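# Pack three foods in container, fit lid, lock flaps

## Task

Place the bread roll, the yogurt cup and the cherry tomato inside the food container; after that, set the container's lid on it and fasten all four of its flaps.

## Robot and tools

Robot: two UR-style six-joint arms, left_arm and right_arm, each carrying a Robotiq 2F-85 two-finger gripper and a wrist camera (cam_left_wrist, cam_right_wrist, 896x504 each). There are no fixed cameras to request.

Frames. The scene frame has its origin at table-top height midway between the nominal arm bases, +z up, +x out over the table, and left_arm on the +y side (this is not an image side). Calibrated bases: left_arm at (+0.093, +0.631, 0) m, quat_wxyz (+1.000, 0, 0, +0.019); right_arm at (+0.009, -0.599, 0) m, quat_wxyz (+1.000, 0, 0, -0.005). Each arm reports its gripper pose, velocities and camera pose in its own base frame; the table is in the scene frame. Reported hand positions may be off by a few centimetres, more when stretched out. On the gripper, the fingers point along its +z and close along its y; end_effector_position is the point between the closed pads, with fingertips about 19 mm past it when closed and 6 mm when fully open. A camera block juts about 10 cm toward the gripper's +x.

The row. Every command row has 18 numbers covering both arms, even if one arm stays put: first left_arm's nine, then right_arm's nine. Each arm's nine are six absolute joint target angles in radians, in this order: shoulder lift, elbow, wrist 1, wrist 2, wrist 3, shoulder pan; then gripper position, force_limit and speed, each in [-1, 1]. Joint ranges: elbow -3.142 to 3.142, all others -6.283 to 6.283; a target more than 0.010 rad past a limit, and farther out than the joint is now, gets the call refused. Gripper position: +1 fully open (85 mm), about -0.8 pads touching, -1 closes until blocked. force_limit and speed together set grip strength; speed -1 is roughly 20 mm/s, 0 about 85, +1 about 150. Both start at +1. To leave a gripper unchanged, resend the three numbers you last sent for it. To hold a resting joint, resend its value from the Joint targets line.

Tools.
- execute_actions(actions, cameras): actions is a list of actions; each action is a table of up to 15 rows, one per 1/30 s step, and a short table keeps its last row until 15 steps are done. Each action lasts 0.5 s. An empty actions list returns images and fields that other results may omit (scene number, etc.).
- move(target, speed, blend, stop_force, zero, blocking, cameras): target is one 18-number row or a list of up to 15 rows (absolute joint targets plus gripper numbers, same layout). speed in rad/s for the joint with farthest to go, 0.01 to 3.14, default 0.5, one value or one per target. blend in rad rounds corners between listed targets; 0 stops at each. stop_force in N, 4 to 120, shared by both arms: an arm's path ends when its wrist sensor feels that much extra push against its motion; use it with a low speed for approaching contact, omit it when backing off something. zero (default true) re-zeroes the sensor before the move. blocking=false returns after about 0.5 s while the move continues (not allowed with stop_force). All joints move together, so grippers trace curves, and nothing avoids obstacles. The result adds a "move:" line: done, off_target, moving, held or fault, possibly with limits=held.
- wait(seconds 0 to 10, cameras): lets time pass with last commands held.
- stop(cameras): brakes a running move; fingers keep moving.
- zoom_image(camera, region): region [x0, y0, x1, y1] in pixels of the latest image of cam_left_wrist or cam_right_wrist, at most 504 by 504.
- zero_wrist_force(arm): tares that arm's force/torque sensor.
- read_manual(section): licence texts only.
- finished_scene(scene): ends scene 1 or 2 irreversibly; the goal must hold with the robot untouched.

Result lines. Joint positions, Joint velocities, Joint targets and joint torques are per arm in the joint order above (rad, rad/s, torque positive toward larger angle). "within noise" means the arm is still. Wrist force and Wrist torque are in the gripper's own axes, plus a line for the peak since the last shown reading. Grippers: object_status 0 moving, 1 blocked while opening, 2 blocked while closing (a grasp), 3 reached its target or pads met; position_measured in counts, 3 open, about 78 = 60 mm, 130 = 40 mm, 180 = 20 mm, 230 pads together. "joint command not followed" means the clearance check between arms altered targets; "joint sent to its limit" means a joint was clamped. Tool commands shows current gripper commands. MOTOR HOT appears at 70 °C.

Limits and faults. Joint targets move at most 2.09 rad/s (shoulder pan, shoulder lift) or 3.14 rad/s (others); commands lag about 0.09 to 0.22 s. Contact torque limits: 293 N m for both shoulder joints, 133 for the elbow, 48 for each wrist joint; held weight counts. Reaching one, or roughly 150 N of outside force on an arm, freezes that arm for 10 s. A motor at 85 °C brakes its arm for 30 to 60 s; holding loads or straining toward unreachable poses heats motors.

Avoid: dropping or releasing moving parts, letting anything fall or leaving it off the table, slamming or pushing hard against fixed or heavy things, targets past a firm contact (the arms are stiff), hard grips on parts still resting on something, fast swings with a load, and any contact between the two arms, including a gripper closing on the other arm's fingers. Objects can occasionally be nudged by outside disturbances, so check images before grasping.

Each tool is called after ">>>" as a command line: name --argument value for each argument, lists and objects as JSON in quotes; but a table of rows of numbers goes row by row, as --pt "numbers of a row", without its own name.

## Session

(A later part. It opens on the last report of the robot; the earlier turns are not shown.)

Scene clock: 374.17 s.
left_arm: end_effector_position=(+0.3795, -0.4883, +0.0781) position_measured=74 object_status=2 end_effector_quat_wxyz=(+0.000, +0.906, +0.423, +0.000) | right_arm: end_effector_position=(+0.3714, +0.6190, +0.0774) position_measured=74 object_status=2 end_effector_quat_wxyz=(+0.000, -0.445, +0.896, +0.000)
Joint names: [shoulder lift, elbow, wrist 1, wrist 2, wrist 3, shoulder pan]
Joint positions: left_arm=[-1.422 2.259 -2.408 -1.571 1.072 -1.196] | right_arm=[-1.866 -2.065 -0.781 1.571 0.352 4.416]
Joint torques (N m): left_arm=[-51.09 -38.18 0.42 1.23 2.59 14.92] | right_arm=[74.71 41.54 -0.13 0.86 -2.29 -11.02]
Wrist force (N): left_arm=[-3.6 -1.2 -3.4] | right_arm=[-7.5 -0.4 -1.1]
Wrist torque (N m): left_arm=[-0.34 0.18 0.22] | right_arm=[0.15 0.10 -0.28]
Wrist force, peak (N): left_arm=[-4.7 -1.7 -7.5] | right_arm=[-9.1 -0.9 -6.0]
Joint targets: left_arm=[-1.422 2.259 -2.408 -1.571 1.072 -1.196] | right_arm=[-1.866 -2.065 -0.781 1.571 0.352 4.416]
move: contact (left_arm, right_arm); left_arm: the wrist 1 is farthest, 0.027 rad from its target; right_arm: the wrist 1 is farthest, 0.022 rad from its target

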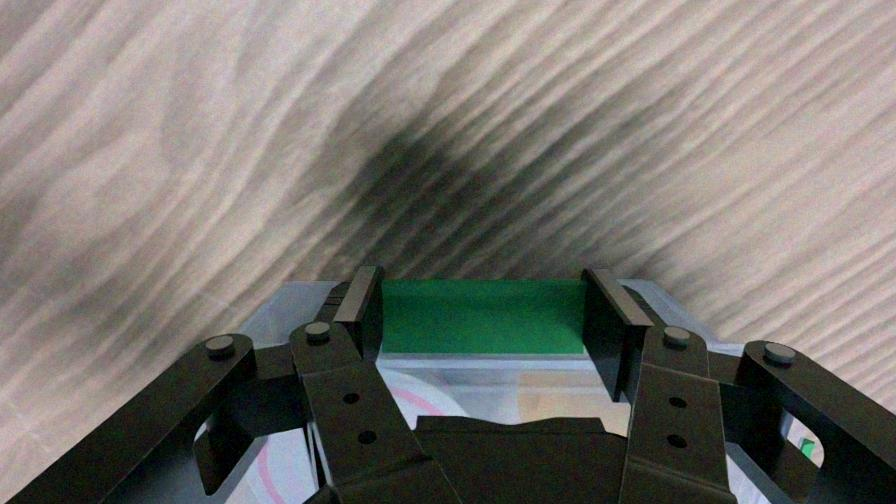

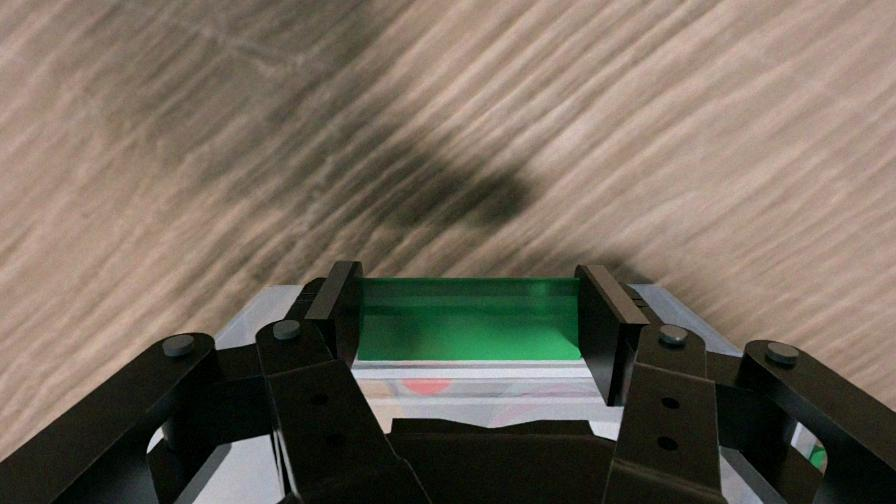

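>>> zoom_image --camera "cam_left_wrist" --region '[200, 240, 700, 440]'

>>> zoom_image --camera "cam_right_wrist" --region '[200, 240, 700, 440]'

Scaled by 1.008 from the camera's 896x504 image, which has a finer 1280x720 frame.

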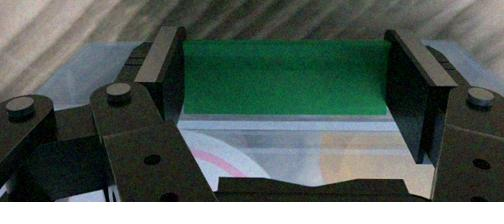

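Scaled by 1.008 from the camera's 896x504 image, which has a finer 1280x720 frame.

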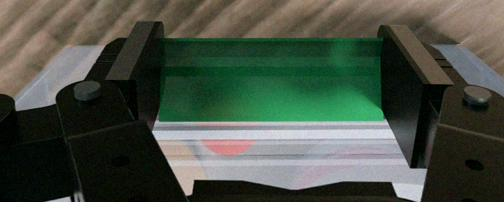

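>>> move --target '[-1.4026,2.2673,-2.4355,-1.5708,1.0716,-1.1956,-1,-1,-1,-1.8806,-2.0719,-0.7599,1.5708,0.3517,4.4157,-1,-1,-1]' --speed 0.02 --stop_force 12 --cameras '["cam_left_wrist","cam_right_wrist"]'

Scene clock: 377.03 s.
left_arm: end_effector_position=(+0.3795, -0.4882, +0.0665) position_measured=74 object_status=2 end_effector_quat_wxyz=(+0.000, +0.906, +0.423, +0.000) | right_arm: end_effector_position=(+0.3713, +0.6188, +0.0660) position_measured=74 object_status=2 end_effector_quat_wxyz=(+0.000, -0.445, +0.896, +0.000)
Joint names: [shoulder lift, elbow, wrist 1, wrist 2, wrist 3, shoulder pan]
Joint positions: left_arm=[-1.404 2.267 -2.434 -1.571 1.072 -1.196] | right_arm=[-1.881 -2.072 -0.76 1.571 0.352 4.416]
Joint torques (N m): left_arm=[-44.91 -30.18 2.95 5.64 2.59 12.98] | right_arm=[50.86 21.87 3.17 0.79 -1.46 -1.61]
Wrist force (N): left_arm=[-9.3 1.5 -12.4] | right_arm=[-9.9 -1.0 -9.9]
Wrist torque (N m): left_arm=[-0.20 0.04 0.19] | right_arm=[0.23 -0.11 -0.29]
Wrist force, peak (N): left_arm=[-12.9 1.6 -16.5] | right_arm=[-12.8 0.9 -10.4]
Joint targets: left_arm=[-1.404 2.267 -2.434 -1.571 1.072 -1.196] | right_arm=[-1.881 -2.072 -0.760 1.571 0.352 4.416]
move: contact (left_arm)

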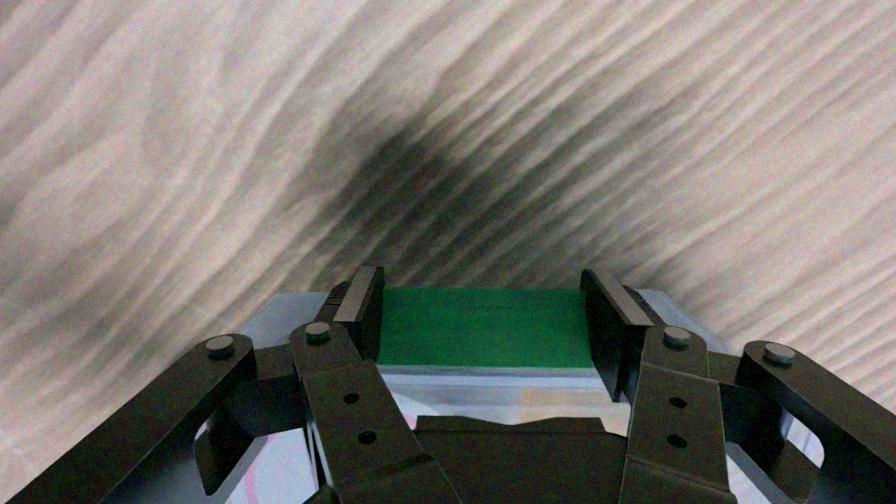

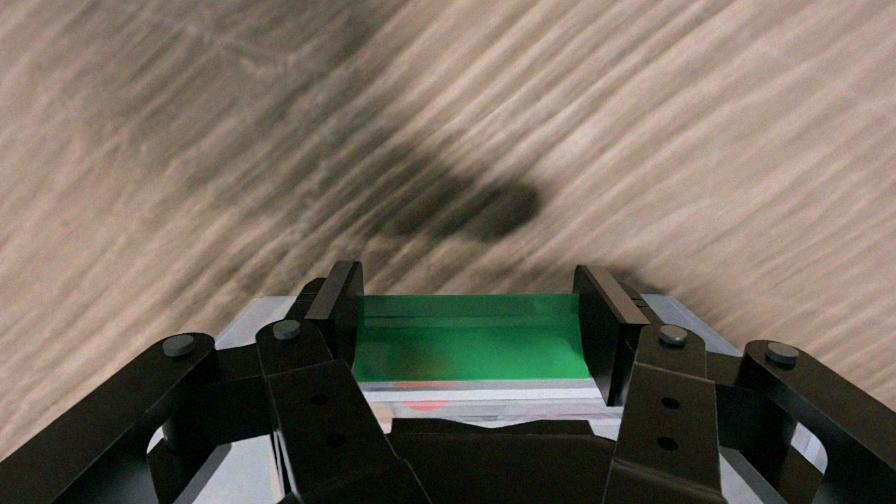

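>>> move --target '[-1.404,2.267,-2.434,-1.5708,1.0716,-1.1956,1,-1,-1,-1.881,-2.072,-0.76,1.5708,0.3517,4.4157,1,-1,-1]' --cameras '["cam_left_wrist","cam_right_wrist"]'

>>> move --pt "-1.4327 2.2549 -2.393 -1.5708 1.0716 -1.1956 1 -1 -1 -1.8556 -2.0608 -0.796 1.5708 0.3517 4.4157 1 -1 -1" --pt "-1.55 2.19 -2.21 -1.5708 1.0716 -1.1956 1 -1 -1 -1.76 -2.0 -0.952 1.5708 0.3517 4.4157 1 -1 -1" --speed '[0.05,0.15]' --cameras '["cam_left_wrist","cam_right_wrist"]'

Scene clock: 378.97 s.
left_arm: end_effector_position=(+0.3794, -0.4881, +0.0667) position_measured=3 object_status=0 end_effector_quat_wxyz=(+0.000, +0.906, +0.423, +0.000) | right_arm: end_effector_position=(+0.3713, +0.6187, +0.0656) position_measured=3 object_status=3 end_effector_quat_wxyz=(+0.000, -0.445, +0.896, +0.000)
Joint names: [shoulder lift, elbow, wrist 1, wrist 2, wrist 3, shoulder pan]
Joint positions: left_arm=[-1.404 2.267 -2.434 -1.571 1.072 -1.196] | right_arm=[-1.881 -2.072 -0.76 1.571 0.352 4.416]
Joint torques (N m): left_arm=[-52.29 -25.35 -7.25 -3.53 2.56 9.13] | right_arm=[63.52 41.6 1.63 1.48 -0.82 4.77]
Wrist force (N): left_arm=[0.1 -0.3 -0.1] | right_arm=[0.0 -0.7 -0.2]
Wrist torque (N m): left_arm=[-0.13 0.31 0.17] | right_arm=[0.10 0.08 -0.22]
Wrist force, peak (N): left_arm=[-9.7 1.7 -13.1] | right_arm=[-10.5 -1.3 -10.7]
Joint targets: left_arm=[-1.404 2.267 -2.434 -1.571 1.072 -1.196] | right_arm=[-1.881 -2.072 -0.760 1.571 0.352 4.416]
move: done

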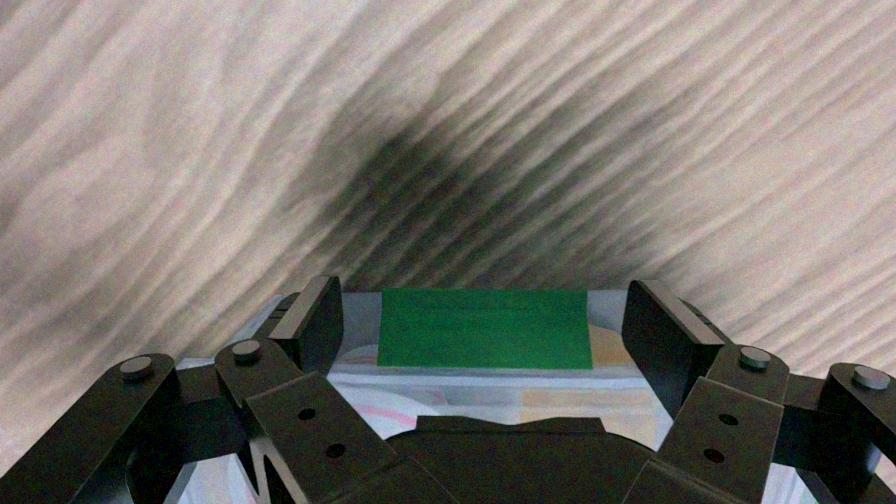

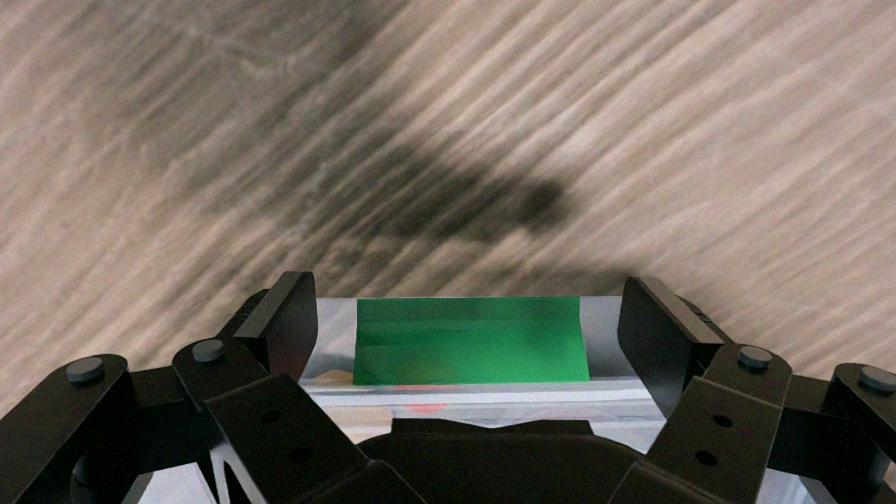

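Scene clock: 381.70 s.
left_arm: end_effector_position=(+0.3785, -0.4859, +0.1678) position_measured=3 object_status=3 end_effector_quat_wxyz=(+0.000, +0.906, +0.423, +0.000) | right_arm: end_effector_position=(+0.3715, +0.6194, +0.1672) position_measured=3 object_status=3 end_effector_quat_wxyz=(+0.000, -0.445, +0.896, +0.000)
Joint names: [shoulder lift, elbow, wrist 1, wrist 2, wrist 3, shoulder pan]
Joint positions: left_arm=[-1.55 2.19 -2.21 -1.571 1.072 -1.196] | right_arm=[-1.76 -2 -0.952 1.571 0.352 4.416]
Joint torques (N m): left_arm=[-46.78 -47.23 -0.47 -2.9 2.04 1.04] | right_arm=[71.94 51.46 1.21 0.95 -0.39 14.05]
Wrist force (N): left_arm=[0.2 -0.3 -0.5] | right_arm=[-0.1 -1.3 0.9]
Wrist torque (N m): left_arm=[-0.15 0.30 0.16] | right_arm=[-0.03 0.11 -0.20]
Wrist force, peak (N): left_arm=[0.4 -0.2 -1.4] | right_arm=[0.1 -0.4 1.6]
Joint targets: left_arm=[-1.550 2.190 -2.210 -1.571 1.072 -1.196] | right_arm=[-1.760 -2.000 -0.952 1.571 0.352 4.416]
move: done

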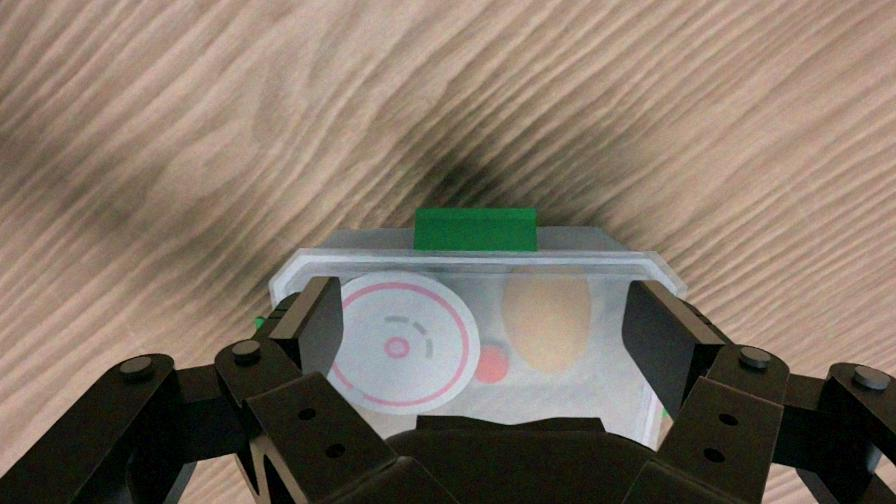

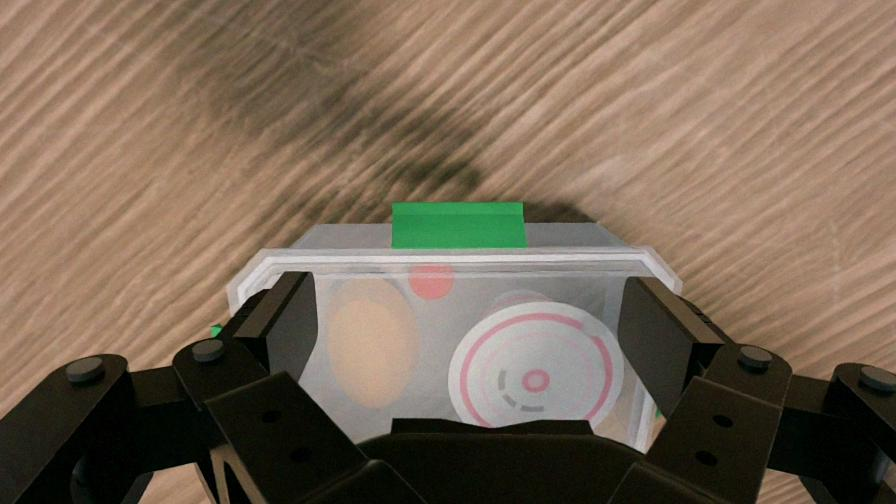

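>>> zoom_image --camera "cam_right_wrist" --region '[210, 190, 710, 470]'

>>> zoom_image --camera "cam_left_wrist" --region '[250, 190, 700, 450]'

Scaled by 1.008 from the camera's 896x504 image, which has a finer 1280x720 frame.

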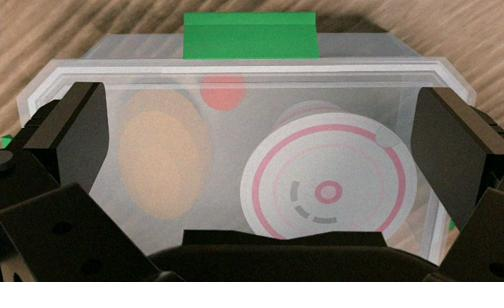

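Scaled by 1.120 from the camera's 896x504 image, which has a finer 1280x720 frame.

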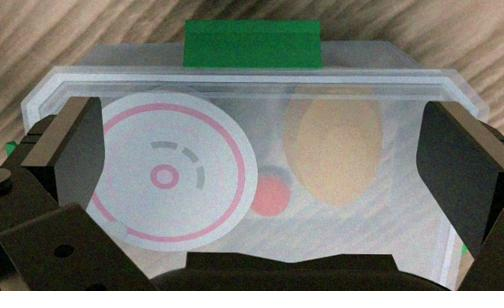

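>>> move --pt "-1.5577 2.1936 -2.2067 -1.5708 1.113 -1.1542 -1 -1 -1 -1.7145 -2.0495 -0.9484 1.5708 0.3659 4.4299 -1 -1 -1" --pt "-1.4103 2.2772 -2.4377 -1.5708 1.113 -1.1542 -1 -1 -1 -1.8439 -2.1253 -0.7432 1.5708 0.3659 4.4299 -1 -1 -1" --speed '[0.2,0.1]' --stop_force 10 --cameras '["cam_left_wrist","cam_right_wrist"]'

Scene clock: 387.17 s.
left_arm: end_effector_position=(+0.3971, -0.4669, +0.0659) position_measured=230 object_status=0 end_effector_quat_wxyz=(+0.000, +0.906, +0.423, +0.000) | right_arm: end_effector_position=(+0.3545, +0.5967, +0.0659) position_measured=230 object_status=0 end_effector_quat_wxyz=(+0.000, -0.445, +0.896, +0.000)
Joint names: [shoulder lift, elbow, wrist 1, wrist 2, wrist 3, shoulder pan]
Joint positions: left_arm=[-1.41 2.277 -2.438 -1.571 1.113 -1.154] | right_arm=[-1.844 -2.125 -0.743 1.571 0.366 4.43]
Joint torques (N m): left_arm=[-31.71 -26.49 -7.73 -0.64 3.1 14.61] | right_arm=[50.4 27.18 7.65 0.84 1.37 17.12]
Wrist force (N): left_arm=[0.2 -0.3 0.2] | right_arm=[-0.4 -0.4 0.4]
Wrist torque (N m): left_arm=[-0.12 0.28 0.18] | right_arm=[0.14 0.20 -0.34]
Wrist force, peak (N): left_arm=[1.6 0.1 -0.9] | right_arm=[-1.5 -0.9 0.9]
Joint targets: left_arm=[-1.410 2.277 -2.438 -1.571 1.113 -1.154] | right_arm=[-1.844 -2.125 -0.743 1.571 0.366 4.430]
move: done

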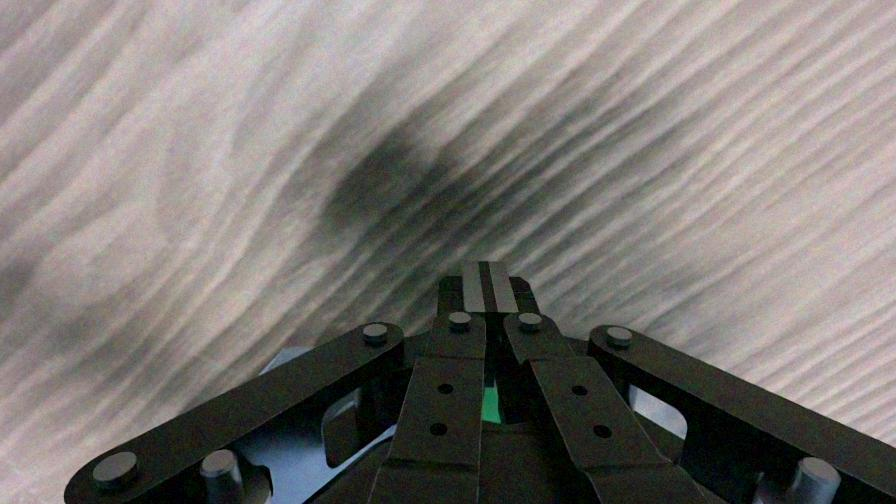

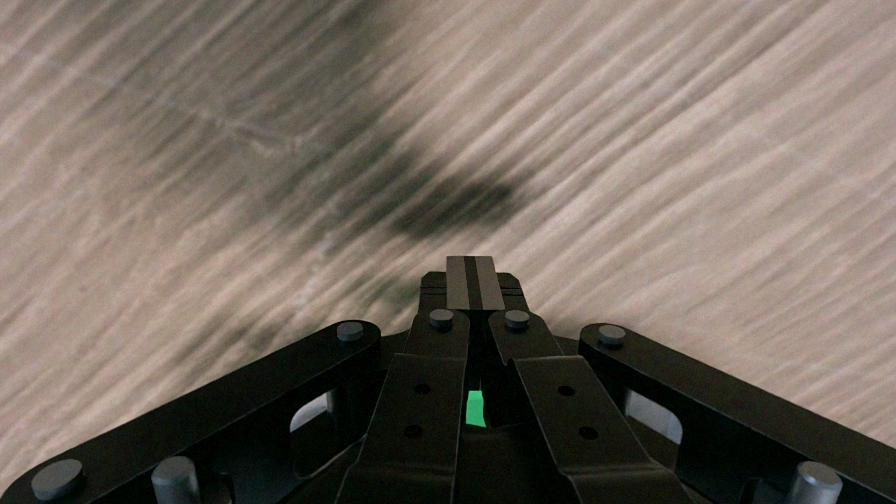

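>>> move --target '[-1.4052,2.2705,-2.4361,-1.5708,1.0845,-1.1827,-1,-1,-1,-1.8691,-2.0888,-0.7545,1.5708,0.3561,4.4201,-1,-1,-1]' --speed 0.03 --stop_force 15

>>> move --target '[-1.4006,2.2648,-2.4350,-1.5708,1.0620,-1.2052,-1,-1,-1,-1.8887,-2.0600,-0.7637,1.5708,0.3486,4.4126,-1,-1,-1]' --speed 0.015 --stop_force 45 --zero false

Scene clock: 389.97 s.
left_arm: end_effector_position=(+0.3850, -0.4816, +0.0660) position_measured=230 object_status=3 end_effector_quat_wxyz=(+0.000, +0.906, +0.423, +0.000) | right_arm: end_effector_position=(+0.3660, +0.6119, +0.0660) position_measured=230 object_status=3 end_effector_quat_wxyz=(+0.000, -0.445, +0.896, +0.000)
Joint names: [shoulder lift, elbow, wrist 1, wrist 2, wrist 3, shoulder pan]
Joint positions: left_arm=[-1.405 2.271 -2.436 -1.571 1.085 -1.183] | right_arm=[-1.869 -2.089 -0.755 1.571 0.356 4.42]
Joint torques (N m): left_arm=[-31 -40.31 0.07 1.11 -2.69 -14.43] | right_arm=[54.24 47.18 1.95 1.12 -2.49 -14.06]
Wrist force (N): left_arm=[1.3 -0.6 0.1] | right_arm=[-0.1 -0.3 0.5]
Wrist torque (N m): left_arm=[-0.19 0.30 0.31] | right_arm=[0.16 0.14 -0.24]
Wrist force, peak (N): left_arm=[1.5 -0.2 0.8] | right_arm=[-0.1 -0.7 1.1]
Joint targets: left_arm=[-1.405 2.271 -2.436 -1.571 1.085 -1.183] | right_arm=[-1.869 -2.089 -0.754 1.571 0.356 4.420]
move: done

Scene clock: 391.93 s.
left_arm: end_effector_position=(+0.3819, -0.4853, +0.0659) position_measured=230 object_status=3 end_effector_quat_wxyz=(+0.000, +0.906, +0.423, +0.000) | right_arm: end_effector_position=(+0.3690, +0.6157, +0.0658) position_measured=230 object_status=3 end_effector_quat_wxyz=(+0.000, -0.445, +0.896, +0.000)
Joint names: [shoulder lift, elbow, wrist 1, wrist 2, wrist 3, shoulder pan]
Joint positions: left_arm=[-1.404 2.269 -2.436 -1.571 1.077 -1.19] | right_arm=[-1.876 -2.079 -0.758 1.571 0.354 4.418]
Joint torques (N m): left_arm=[-57.53 -42.09 -10.92 -12.64 3.08 -14.43] | right_arm=[83.4 58.83 20.5 -4.31 1.49 13.14]
Wrist force (N): left_arm=[46.3 -1.2 2.5] | right_arm=[44.1 -0.9 1.6]
Wrist torque (N m): left_arm=[-0.16 1.06 0.26] | right_arm=[0.15 1.06 -0.23]
Wrist force, peak (N): left_arm=[51.1 -0.8 1.5] | right_arm=[48.9 -0.7 -0.3]
Joint targets: left_arm=[-1.404 2.269 -2.436 -1.571 1.077 -1.190] | right_arm=[-1.876 -2.079 -0.758 1.571 0.354 4.418]
move: contact (left_arm, right_arm); left_arm: the shoulder pan is farthest, 0.015 rad from its target; right_arm: the elbow is farthest, 0.019 rad from its target

>>> move --target '[-1.4006,2.2648,-2.4350,-1.5708,1.0620,-1.2052,-1,-1,-1,-1.8887,-2.0600,-0.7637,1.5708,0.3486,4.4126,-1,-1,-1]' --speed 0.01 --stop_force 60 --zero false --cameras '["all"]'

Scene clock: 393.50 s.
left_arm: end_effector_position=(+0.3814, -0.4857, +0.0659) position_measured=230 object_status=3 end_effector_quat_wxyz=(+0.000, +0.906, +0.423, +0.000) | right_arm: end_effector_position=(+0.3694, +0.6165, +0.0658) position_measured=230 object_status=3 end_effector_quat_wxyz=(+0.000, -0.445, +0.895, +0.000)
Joint names: [shoulder lift, elbow, wrist 1, wrist 2, wrist 3, shoulder pan]
Joint positions: left_arm=[-1.404 2.269 -2.436 -1.571 1.076 -1.191] | right_arm=[-1.877 -2.077 -0.759 1.571 0.353 4.417]
Joint torques (N m): left_arm=[-57.22 -47.75 -10.99 -14.11 2.85 -22.51] | right_arm=[86.79 68.03 25.36 -4.52 1.2 15.75]
Wrist force (N): left_arm=[61.8 -1.4 3.5] | right_arm=[59.2 -1.7 0.3]
Wrist torque (N m): left_arm=[-0.12 1.36 0.27] | right_arm=[0.11 1.37 -0.22]
Wrist force, peak (N): left_arm=[65.4 -0.9 2.6] | right_arm=[62.7 0.1 -1.4]
Joint targets: left_arm=[-1.404 2.269 -2.436 -1.571 1.076 -1.191] | right_arm=[-1.877 -2.077 -0.759 1.571 0.353 4.417]
move: contact (left_arm, right_arm); left_arm: the shoulder pan is farthest, 0.014 rad from its target; right_arm: the elbow is farthest, 0.017 rad from its target

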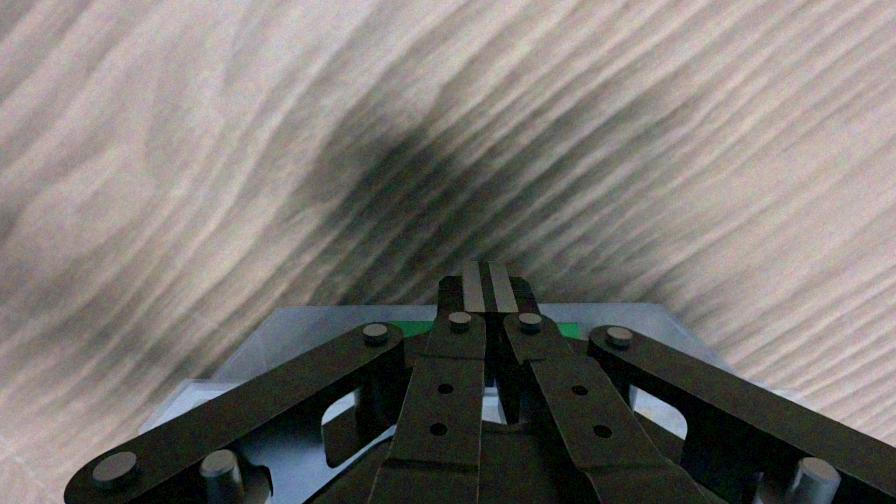

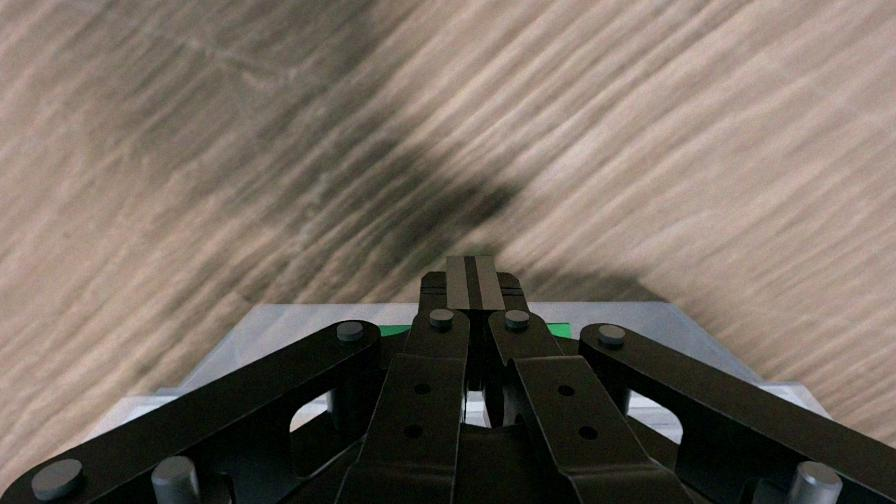

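>>> move --pt "-1.4103 2.2772 -2.4377 -1.5708 1.113 -1.1542 -1 -1 -1 -1.8439 -2.1253 -0.7432 1.5708 0.3659 4.4299 -1 -1 -1" --pt "-1.5577 2.1936 -2.2067 -1.5708 1.113 -1.1542 -1 -1 -1 -1.7145 -2.0495 -0.9484 1.5708 0.3659 4.4299 -1 -1 -1" --speed 0.3 --cameras '["all"]'

Scene clock: 395.70 s.
left_arm: end_effector_position=(+0.3971, -0.4670, +0.1699) position_measured=230 object_status=3 end_effector_quat_wxyz=(+0.000, +0.906, +0.423, +0.000) | right_arm: end_effector_position=(+0.3546, +0.5968, +0.1699) position_measured=230 object_status=3 end_effector_quat_wxyz=(+0.000, -0.445, +0.896, +0.000)
Joint names: [shoulder lift, elbow, wrist 1, wrist 2, wrist 3, shoulder pan]
Joint positions: left_arm=[-1.558 2.194 -2.207 -1.571 1.113 -1.154] | right_arm=[-1.715 -2.05 -0.948 1.571 0.366 4.43]
Joint torques (N m): left_arm=[-47.66 -46.63 0.08 3.18 2.64 12.63] | right_arm=[72.7 51.59 2 0.05 1.47 17.61]
Wrist force (N): left_arm=[0.3 -0.4 -0.2] | right_arm=[-0.7 -0.6 0.2]
Wrist torque (N m): left_arm=[-0.16 0.27 0.16] | right_arm=[0.05 0.24 -0.32]
Wrist force, peak (N): left_arm=[61.9 -1.3 3.2] | right_arm=[59.7 -1.3 -0.7]
Joint targets: left_arm=[-1.558 2.194 -2.207 -1.571 1.113 -1.154] | right_arm=[-1.715 -2.050 -0.948 1.571 0.366 4.430]
move: done

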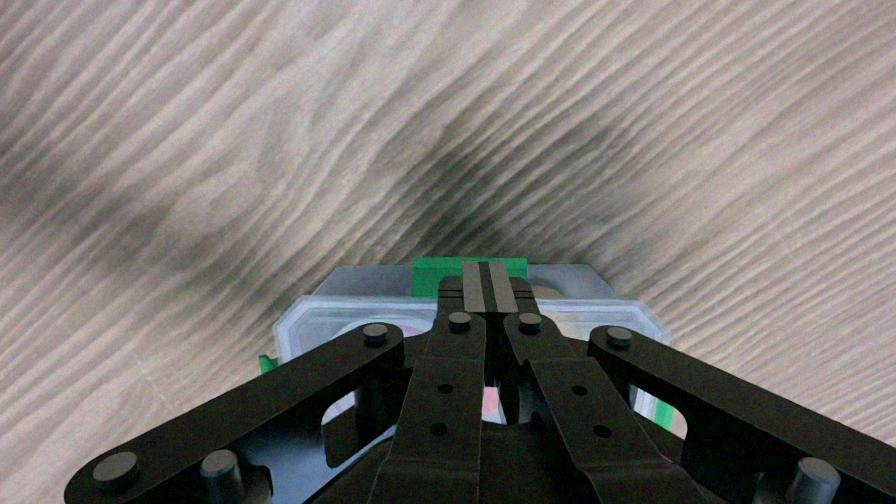

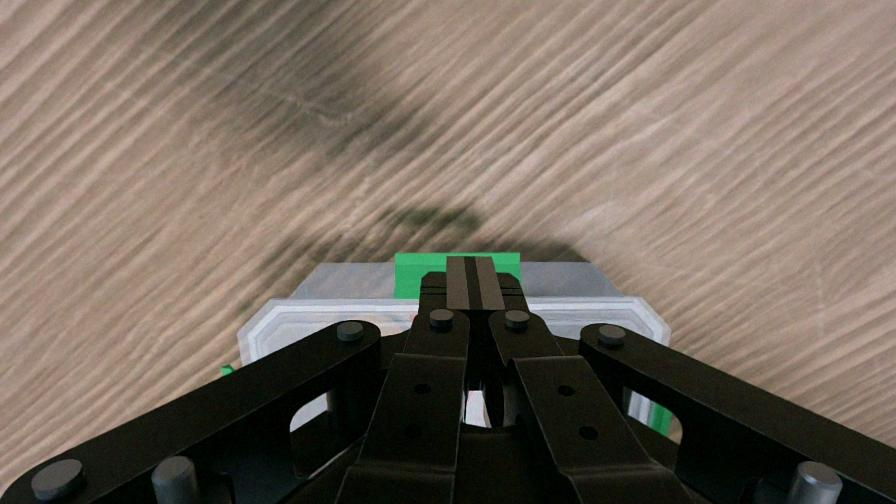

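>>> move --target '[-1.3349,2.2733,-2.5264,-2.2688,1.5439,-0.7169,-1,-1,-1,-1.7324,-2.6272,0.2540,1.2010,0.4800,4.6609,-1,-1,-1]' --speed 0.6 --cameras '["all"]'

Scene clock: 399.07 s.
left_arm: end_effector_position=(+0.4503, -0.4036, +0.1000) position_measured=230 object_status=3 end_effector_quat_wxyz=(+0.145, +0.851, +0.398, -0.310) | right_arm: end_effector_position=(+0.3045, +0.5305, +0.0999) position_measured=230 object_status=3 end_effector_quat_wxyz=(+0.306, -0.418, +0.842, +0.152)
Joint names: [shoulder lift, elbow, wrist 1, wrist 2, wrist 3, shoulder pan]
Joint positions: left_arm=[-1.335 2.273 -2.526 -2.269 1.544 -0.717] | right_arm=[-1.732 -2.627 0.254 1.201 0.48 4.661]
Joint torques (N m): left_arm=[-35.51 -23.78 -7.57 -5.4 2.98 17.16] | right_arm=[28.03 11.04 8.76 -3.1 2.1 16]
Wrist force (N): left_arm=[0.4 -0.4 -1.2] | right_arm=[-0.9 -0.8 0.3]
Wrist torque (N m): left_arm=[-0.22 0.25 0.24] | right_arm=[-0.09 0.46 -0.47]
Wrist force, peak (N): left_arm=[1.3 -0.9 -1.7] | right_arm=[-1.8 -1.5 0.0]
Joint targets: left_arm=[-1.335 2.273 -2.526 -2.269 1.544 -0.717] | right_arm=[-1.732 -2.627 0.254 1.201 0.480 4.661]
move: done

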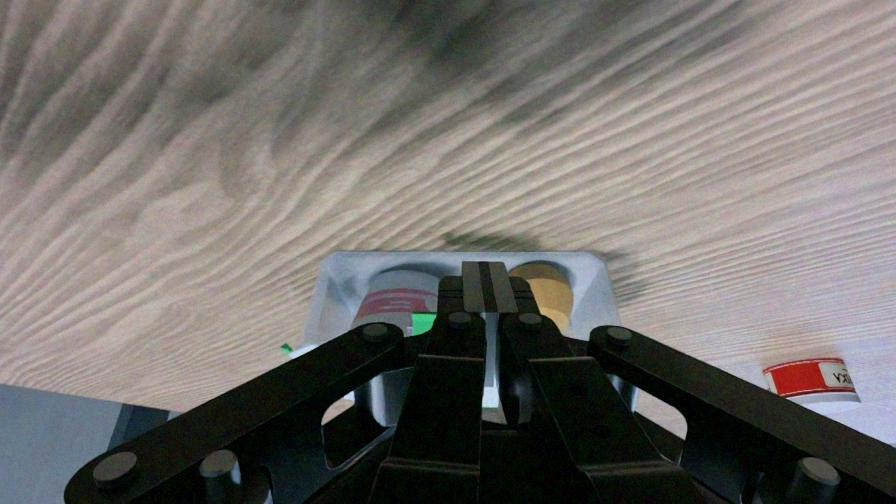

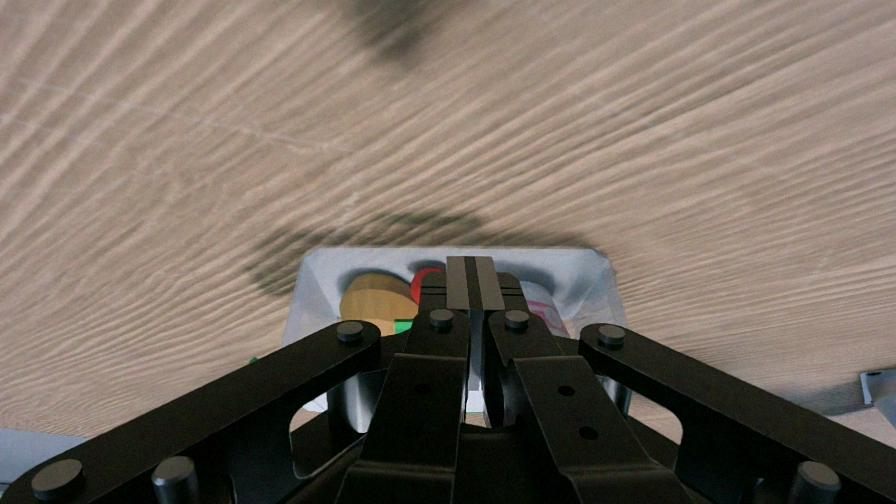

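>>> zoom_image --camera "cam_right_wrist" --region '[240, 230, 660, 440]'

>>> zoom_image --camera "cam_left_wrist" --region '[260, 230, 680, 440]'

Scaled by 1.200 from the camera's 896x504 image, which has a finer 1280x720 frame.

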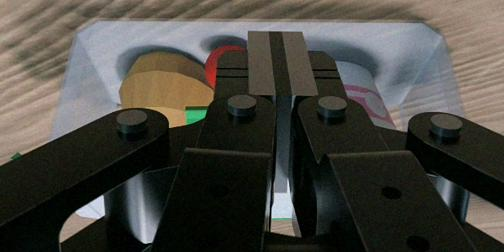

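Scaled by 1.200 from the camera's 896x504 image, which has a finer 1280x720 frame.

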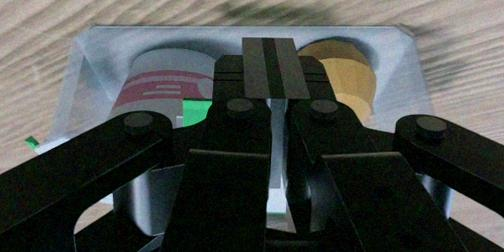

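>>> move --target '[-1.4171,2.2798,-2.5623,-2.2589,1.3696,-0.8513,-1,-1,-1,-1.7171,-2.4554,0.0946,1.2565,0.3976,4.5654,-1,-1,-1]' --speed 0.4 --cameras '["all"]'

>>> zoom_image --camera "cam_left_wrist" --region '[250, 80, 650, 300]'

>>> zoom_image --camera "cam_right_wrist" --region '[250, 80, 650, 300]'

Scene clock: 401.00 s.
left_arm: end_effector_position=(+0.3991, -0.4647, +0.1499) position_measured=230 object_status=3 end_effector_quat_wxyz=(+0.145, +0.851, +0.398, -0.310) | right_arm: end_effector_position=(+0.3527, +0.5944, +0.1501) position_measured=230 object_status=3 end_effector_quat_wxyz=(+0.306, -0.418, +0.842, +0.152)
Joint names: [shoulder lift, elbow, wrist 1, wrist 2, wrist 3, shoulder pan]
Joint positions: left_arm=[-1.417 2.28 -2.562 -2.259 1.37 -0.851] | right_arm=[-1.717 -2.456 0.095 1.256 0.398 4.565]
Joint torques (N m): left_arm=[-52.83 -26.51 -7.7 1.56 -3.18 -12.77] | right_arm=[54.66 37.91 2.64 1.17 -2.51 -12.86]
Wrist force (N): left_arm=[0.9 -0.7 -0.8] | right_arm=[-0.6 -1.2 0.9]
Wrist torque (N m): left_arm=[-0.28 0.17 0.38] | right_arm=[-0.20 0.44 -0.36]
Wrist force, peak (N): left_arm=[2.8 -0.8 -1.6] | right_arm=[-3.6 -1.4 1.0]
Joint targets: left_arm=[-1.417 2.280 -2.562 -2.259 1.370 -0.851] | right_arm=[-1.717 -2.455 0.095 1.257 0.398 4.565]
move: done

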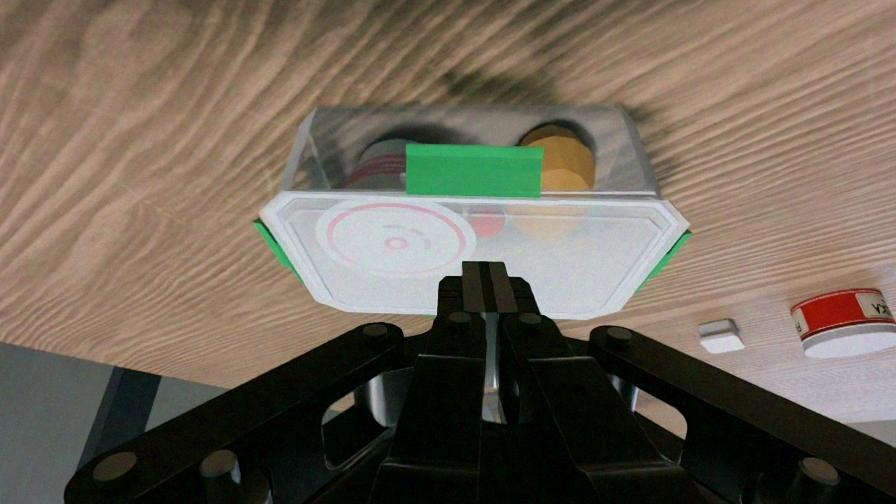

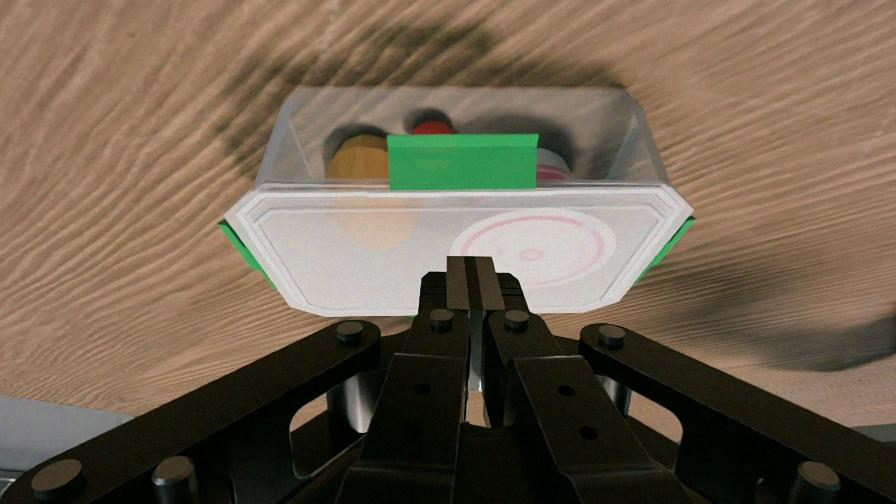

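Scaled by 1.260 from the camera's 896x504 image, which has a finer 1280x720 frame.

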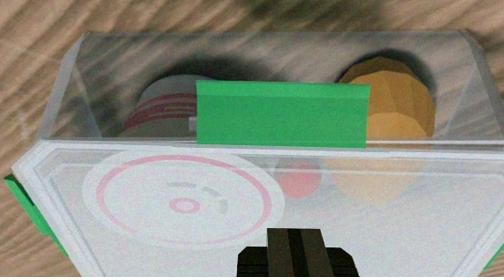

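Scaled by 1.260 from the camera's 896x504 image, which has a finer 1280x720 frame.

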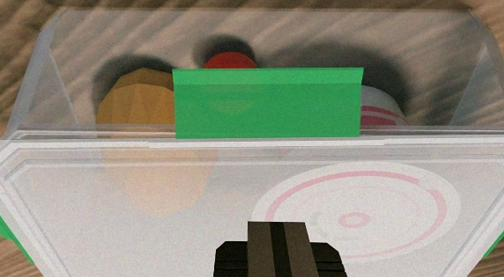

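>>> move --pt "-1.5577 2.1936 -2.2067 -1.5708 1.113 -1.1542 -1 -1 -1 -1.7145 -2.0495 -0.9484 1.5708 0.3659 4.4299 -1 -1 -1" --pt "-1.3969 2.2819 -2.4558 -1.5708 1.113 -1.1542 -1 -1 -1 -1.8555 -2.1294 -0.7275 1.5708 0.3659 4.4299 -1 -1 -1" --speed 0.35

>>> move --target '[-1.3918,2.2752,-2.4542,-1.5708,1.0845,-1.1827,-1,-1,-1,-1.8807,-2.0929,-0.7388,1.5708,0.3561,4.4201,-1,-1,-1]' --speed 0.03 --stop_force 15

>>> move --target '[-1.3872,2.2695,-2.4531,-1.5708,1.0620,-1.2052,-1,-1,-1,-1.9003,-2.0641,-0.7480,1.5708,0.3486,4.4126,-1,-1,-1]' --speed 0.012 --stop_force 25 --zero false

>>> move --target '[-1.3872,2.2695,-2.4531,-1.5708,1.0620,-1.2052,-1,-1,-1,-1.9003,-2.0641,-0.7480,1.5708,0.3486,4.4126,-1,-1,-1]' --speed 0.01 --stop_force 55 --zero false

Scene clock: 406.27 s.
left_arm: end_effector_position=(+0.3971, -0.4671, +0.0580) position_measured=230 object_status=3 end_effector_quat_wxyz=(+0.000, +0.906, +0.423, +0.000) | right_arm: end_effector_position=(+0.3546, +0.5969, +0.0580) position_measured=230 object_status=3 end_effector_quat_wxyz=(+0.000, -0.445, +0.896, +0.000)
Joint names: [shoulder lift, elbow, wrist 1, wrist 2, wrist 3, shoulder pan]
Joint positions: left_arm=[-1.397 2.282 -2.456 -1.571 1.113 -1.154] | right_arm=[-1.855 -2.129 -0.728 1.571 0.366 4.43]
Joint torques (N m): left_arm=[-31.5 -24.13 -7.26 3.2 -3.19 -12.81] | right_arm=[53.03 24.16 6.82 2.29 -2.46 -9.74]
Wrist force (N): left_arm=[0.1 -0.3 0.0] | right_arm=[-1.2 -0.6 1.0]
Wrist torque (N m): left_arm=[-0.13 0.30 0.31] | right_arm=[0.10 0.32 -0.23]
Wrist force, peak (N): left_arm=[0.4 -0.7 1.9] | right_arm=[-0.9 -0.5 2.3]
Joint targets: left_arm=[-1.397 2.282 -2.456 -1.571 1.113 -1.154] | right_arm=[-1.856 -2.129 -0.728 1.571 0.366 4.430]
move: done

Scene clock: 408.33 s.
left_arm: end_effector_position=(+0.3851, -0.4817, +0.0579) position_measured=230 object_status=3 end_effector_quat_wxyz=(+0.000, +0.906, +0.423, +0.000) | right_arm: end_effector_position=(+0.3660, +0.6121, +0.0577) position_measured=230 object_status=3 end_effector_quat_wxyz=(+0.000, -0.445, +0.896, +0.000)
Joint names: [shoulder lift, elbow, wrist 1, wrist 2, wrist 3, shoulder pan]
Joint positions: left_arm=[-1.392 2.275 -2.454 -1.571 1.085 -1.183] | right_arm=[-1.881 -2.093 -0.739 1.571 0.356 4.42]
Joint torques (N m): left_arm=[-30.11 -39.9 -0.1 2.21 -2.88 -17.56] | right_arm=[53.52 45.9 1.87 1.73 -2.53 -14.7]
Wrist force (N): left_arm=[0.4 -0.7 0.0] | right_arm=[-1.4 -0.2 0.1]
Wrist torque (N m): left_arm=[-0.19 0.28 0.31] | right_arm=[0.18 0.35 -0.22]
Wrist force, peak (N): left_arm=[0.6 -0.2 -0.6] | right_arm=[-1.5 -0.2 0.6]
Joint targets: left_arm=[-1.392 2.275 -2.454 -1.571 1.085 -1.183] | right_arm=[-1.881 -2.093 -0.739 1.571 0.356 4.420]
move: done

Scene clock: 410.67 s.
left_arm: end_effector_position=(+0.3811, -0.4864, +0.0578) position_measured=230 object_status=3 end_effector_quat_wxyz=(+0.000, +0.906, +0.423, +0.000) | right_arm: end_effector_position=(+0.3697, +0.6168, +0.0576) position_measured=230 object_status=3 end_effector_quat_wxyz=(+0.000, -0.445, +0.896, +0.000)
Joint names: [shoulder lift, elbow, wrist 1, wrist 2, wrist 3, shoulder pan]
Joint positions: left_arm=[-1.39 2.273 -2.454 -1.571 1.075 -1.192] | right_arm=[-1.889 -2.081 -0.743 1.571 0.353 4.417]
Joint torques (N m): left_arm=[-57.72 -34.93 -7.94 -7.08 2.81 -2.82] | right_arm=[80.57 41.83 13.94 -2.05 0.57 16.38]
Wrist force (N): left_arm=[25.9 -0.7 1.5] | right_arm=[24.4 0.1 -3.6]
Wrist torque (N m): left_arm=[-0.11 0.57 0.27] | right_arm=[0.12 0.45 -0.24]
Wrist force, peak (N): left_arm=[29.4 -0.8 3.5] | right_arm=[28.3 -0.4 -3.8]
Joint targets: left_arm=[-1.390 2.273 -2.454 -1.571 1.075 -1.192] | right_arm=[-1.889 -2.081 -0.743 1.571 0.353 4.417]
move: contact (left_arm, right_arm); left_arm: the shoulder pan is farthest, 0.013 rad from its target; right_arm: the elbow is farthest, 0.017 rad from its target

Scene clock: 412.27 s.
left_arm: end_effector_position=(+0.3801, -0.4875, +0.0578) position_measured=230 object_status=3 end_effector_quat_wxyz=(+0.000, +0.906, +0.423, +0.000) | right_arm: end_effector_position=(+0.3705, +0.6180, +0.0575) position_measured=230 object_status=3 end_effector_quat_wxyz=(+0.000, -0.445, +0.895, +0.000)
Joint names: [shoulder lift, elbow, wrist 1, wrist 2, wrist 3, shoulder pan]
Joint positions: left_arm=[-1.389 2.272 -2.454 -1.571 1.073 -1.194] | right_arm=[-1.891 -2.078 -0.744 1.571 0.352 4.416]
Joint torques (N m): left_arm=[-58.1 -45.66 -14.82 -16.5 2.81 -17.17] | right_arm=[79.77 57.58 21.51 -5.69 1.28 14.35]
Wrist force (N): left_arm=[56.0 -1.6 3.4] | right_arm=[54.2 -1.0 -10.1]
Wrist torque (N m): left_arm=[-0.15 0.79 0.28] | right_arm=[0.12 0.68 -0.22]
Wrist force, peak (N): left_arm=[59.3 -1.4 3.0] | right_arm=[59.3 -0.5 -12.2]
Joint targets: left_arm=[-1.389 2.272 -2.454 -1.571 1.073 -1.194] | right_arm=[-1.891 -2.078 -0.744 1.571 0.352 4.416]
move: contact (left_arm, right_arm); left_arm: the shoulder pan is farthest, 0.011 rad from its target; right_arm: the elbow is farthest, 0.014 rad from its target

>>> move --target '[-1.3872,2.2695,-2.4531,-1.5708,1.0620,-1.2052,-1,-1,-1,-1.9003,-2.0641,-0.7480,1.5708,0.3486,4.4126,-1,-1,-1]' --speed 0.01 --stop_force 75 --zero false

>>> move --pt "-1.3969 2.2819 -2.4558 -1.5708 1.113 -1.1542 -1 -1 -1 -1.8555 -2.1294 -0.7275 1.5708 0.3659 4.4299 -1 -1 -1" --pt "-1.5577 2.1936 -2.2067 -1.5708 1.113 -1.1542 -1 -1 -1 -1.7145 -2.0495 -0.9484 1.5708 0.3659 4.4299 -1 -1 -1" --pt "-1.4171 2.2798 -2.5623 -2.2589 1.3696 -0.8513 -1 -1 -1 -1.7171 -2.4554 0.0946 1.2565 0.3976 4.5654 -1 -1 -1" --speed 0.4 --cameras '["all"]'

>>> zoom_image --camera "cam_left_wrist" --region '[250, 80, 650, 300]'

Scene clock: 414.23 s.
left_arm: end_effector_position=(+0.3795, -0.4881, +0.0578) position_measured=230 object_status=3 end_effector_quat_wxyz=(+0.000, +0.906, +0.424, +0.000) | right_arm: end_effector_position=(+0.3710, +0.6187, +0.0575) position_measured=230 object_status=3 end_effector_quat_wxyz=(+0.000, -0.445, +0.895, +0.000)
Joint names: [shoulder lift, elbow, wrist 1, wrist 2, wrist 3, shoulder pan]
Joint positions: left_arm=[-1.389 2.272 -2.454 -1.571 1.071 -1.196] | right_arm=[-1.892 -2.077 -0.745 1.571 0.352 4.416]
Joint torques (N m): left_arm=[-59.81 -52.78 -12.9 -18.01 2.8 -31.88] | right_arm=[75.85 70.96 27.28 -6.21 1.03 15.78]
Wrist force (N): left_arm=[75.4 -2.2 2.7] | right_arm=[74.7 -1.5 -17.4]
Wrist torque (N m): left_arm=[-0.12 1.01 0.28] | right_arm=[0.18 0.87 -0.21]
Wrist force, peak (N): left_arm=[79.6 -1.5 3.6] | right_arm=[79.8 -1.3 -19.4]
Joint targets: left_arm=[-1.389 2.272 -2.454 -1.571 1.071 -1.196] | right_arm=[-1.892 -2.077 -0.745 1.571 0.352 4.416]
move: contact (left_arm, right_arm); right_arm: the elbow is farthest, 0.013 rad from its target

Scene clock: 419.27 s.
left_arm: end_effector_position=(+0.3990, -0.4648, +0.1499) position_measured=230 object_status=3 end_effector_quat_wxyz=(+0.145, +0.851, +0.398, -0.310) | right_arm: end_effector_position=(+0.3528, +0.5945, +0.1502) position_measured=230 object_status=3 end_effector_quat_wxyz=(+0.306, -0.418, +0.842, +0.152)
Joint names: [shoulder lift, elbow, wrist 1, wrist 2, wrist 3, shoulder pan]
Joint positions: left_arm=[-1.417 2.28 -2.562 -2.259 1.37 -0.851] | right_arm=[-1.717 -2.455 0.094 1.257 0.398 4.565]
Joint torques (N m): left_arm=[-30.49 -26.81 -7.78 -5.42 3.03 12.83] | right_arm=[37.1 20.38 8.68 -2.57 2.07 19.2]
Wrist force (N): left_arm=[0.6 -0.5 -1.0] | right_arm=[-0.7 -3.1 0.6]
Wrist torque (N m): left_arm=[-0.26 0.22 0.25] | right_arm=[-0.51 0.46 -0.49]
Wrist force, peak (N): left_arm=[75.4 -2.2 3.3] | right_arm=[75.2 -1.7 -16.2]
Joint targets: left_arm=[-1.417 2.280 -2.562 -2.259 1.370 -0.851] | right_arm=[-1.717 -2.455 0.095 1.257 0.398 4.565]
move: done

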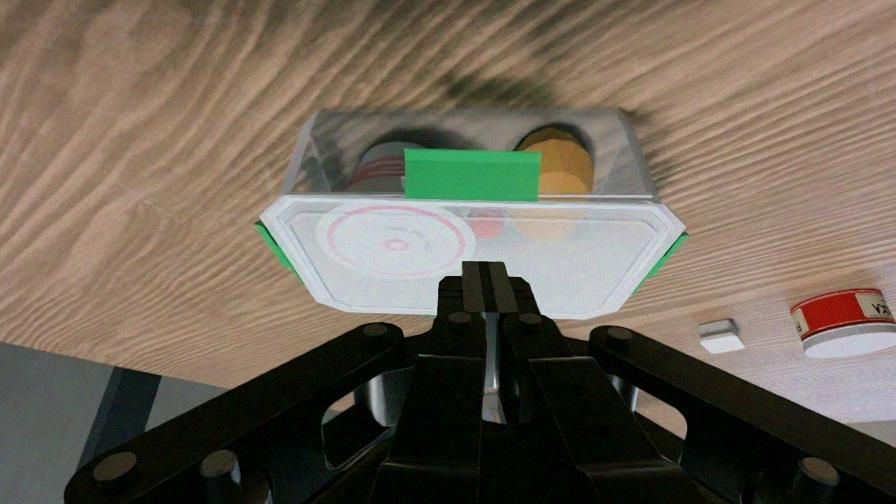

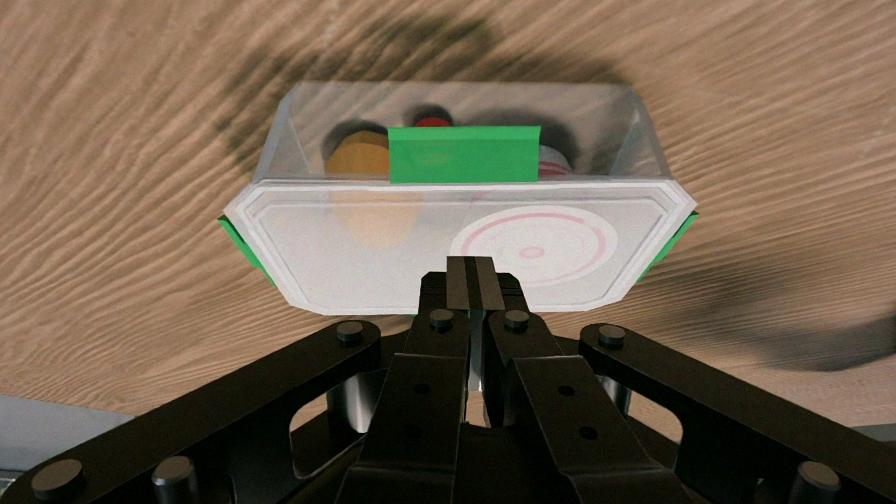

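Scaled by 1.260 from the camera's 896x504 image, which has a finer 1280x720 frame.

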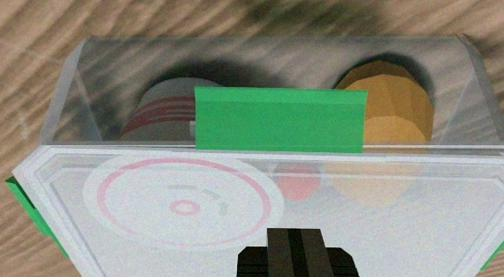

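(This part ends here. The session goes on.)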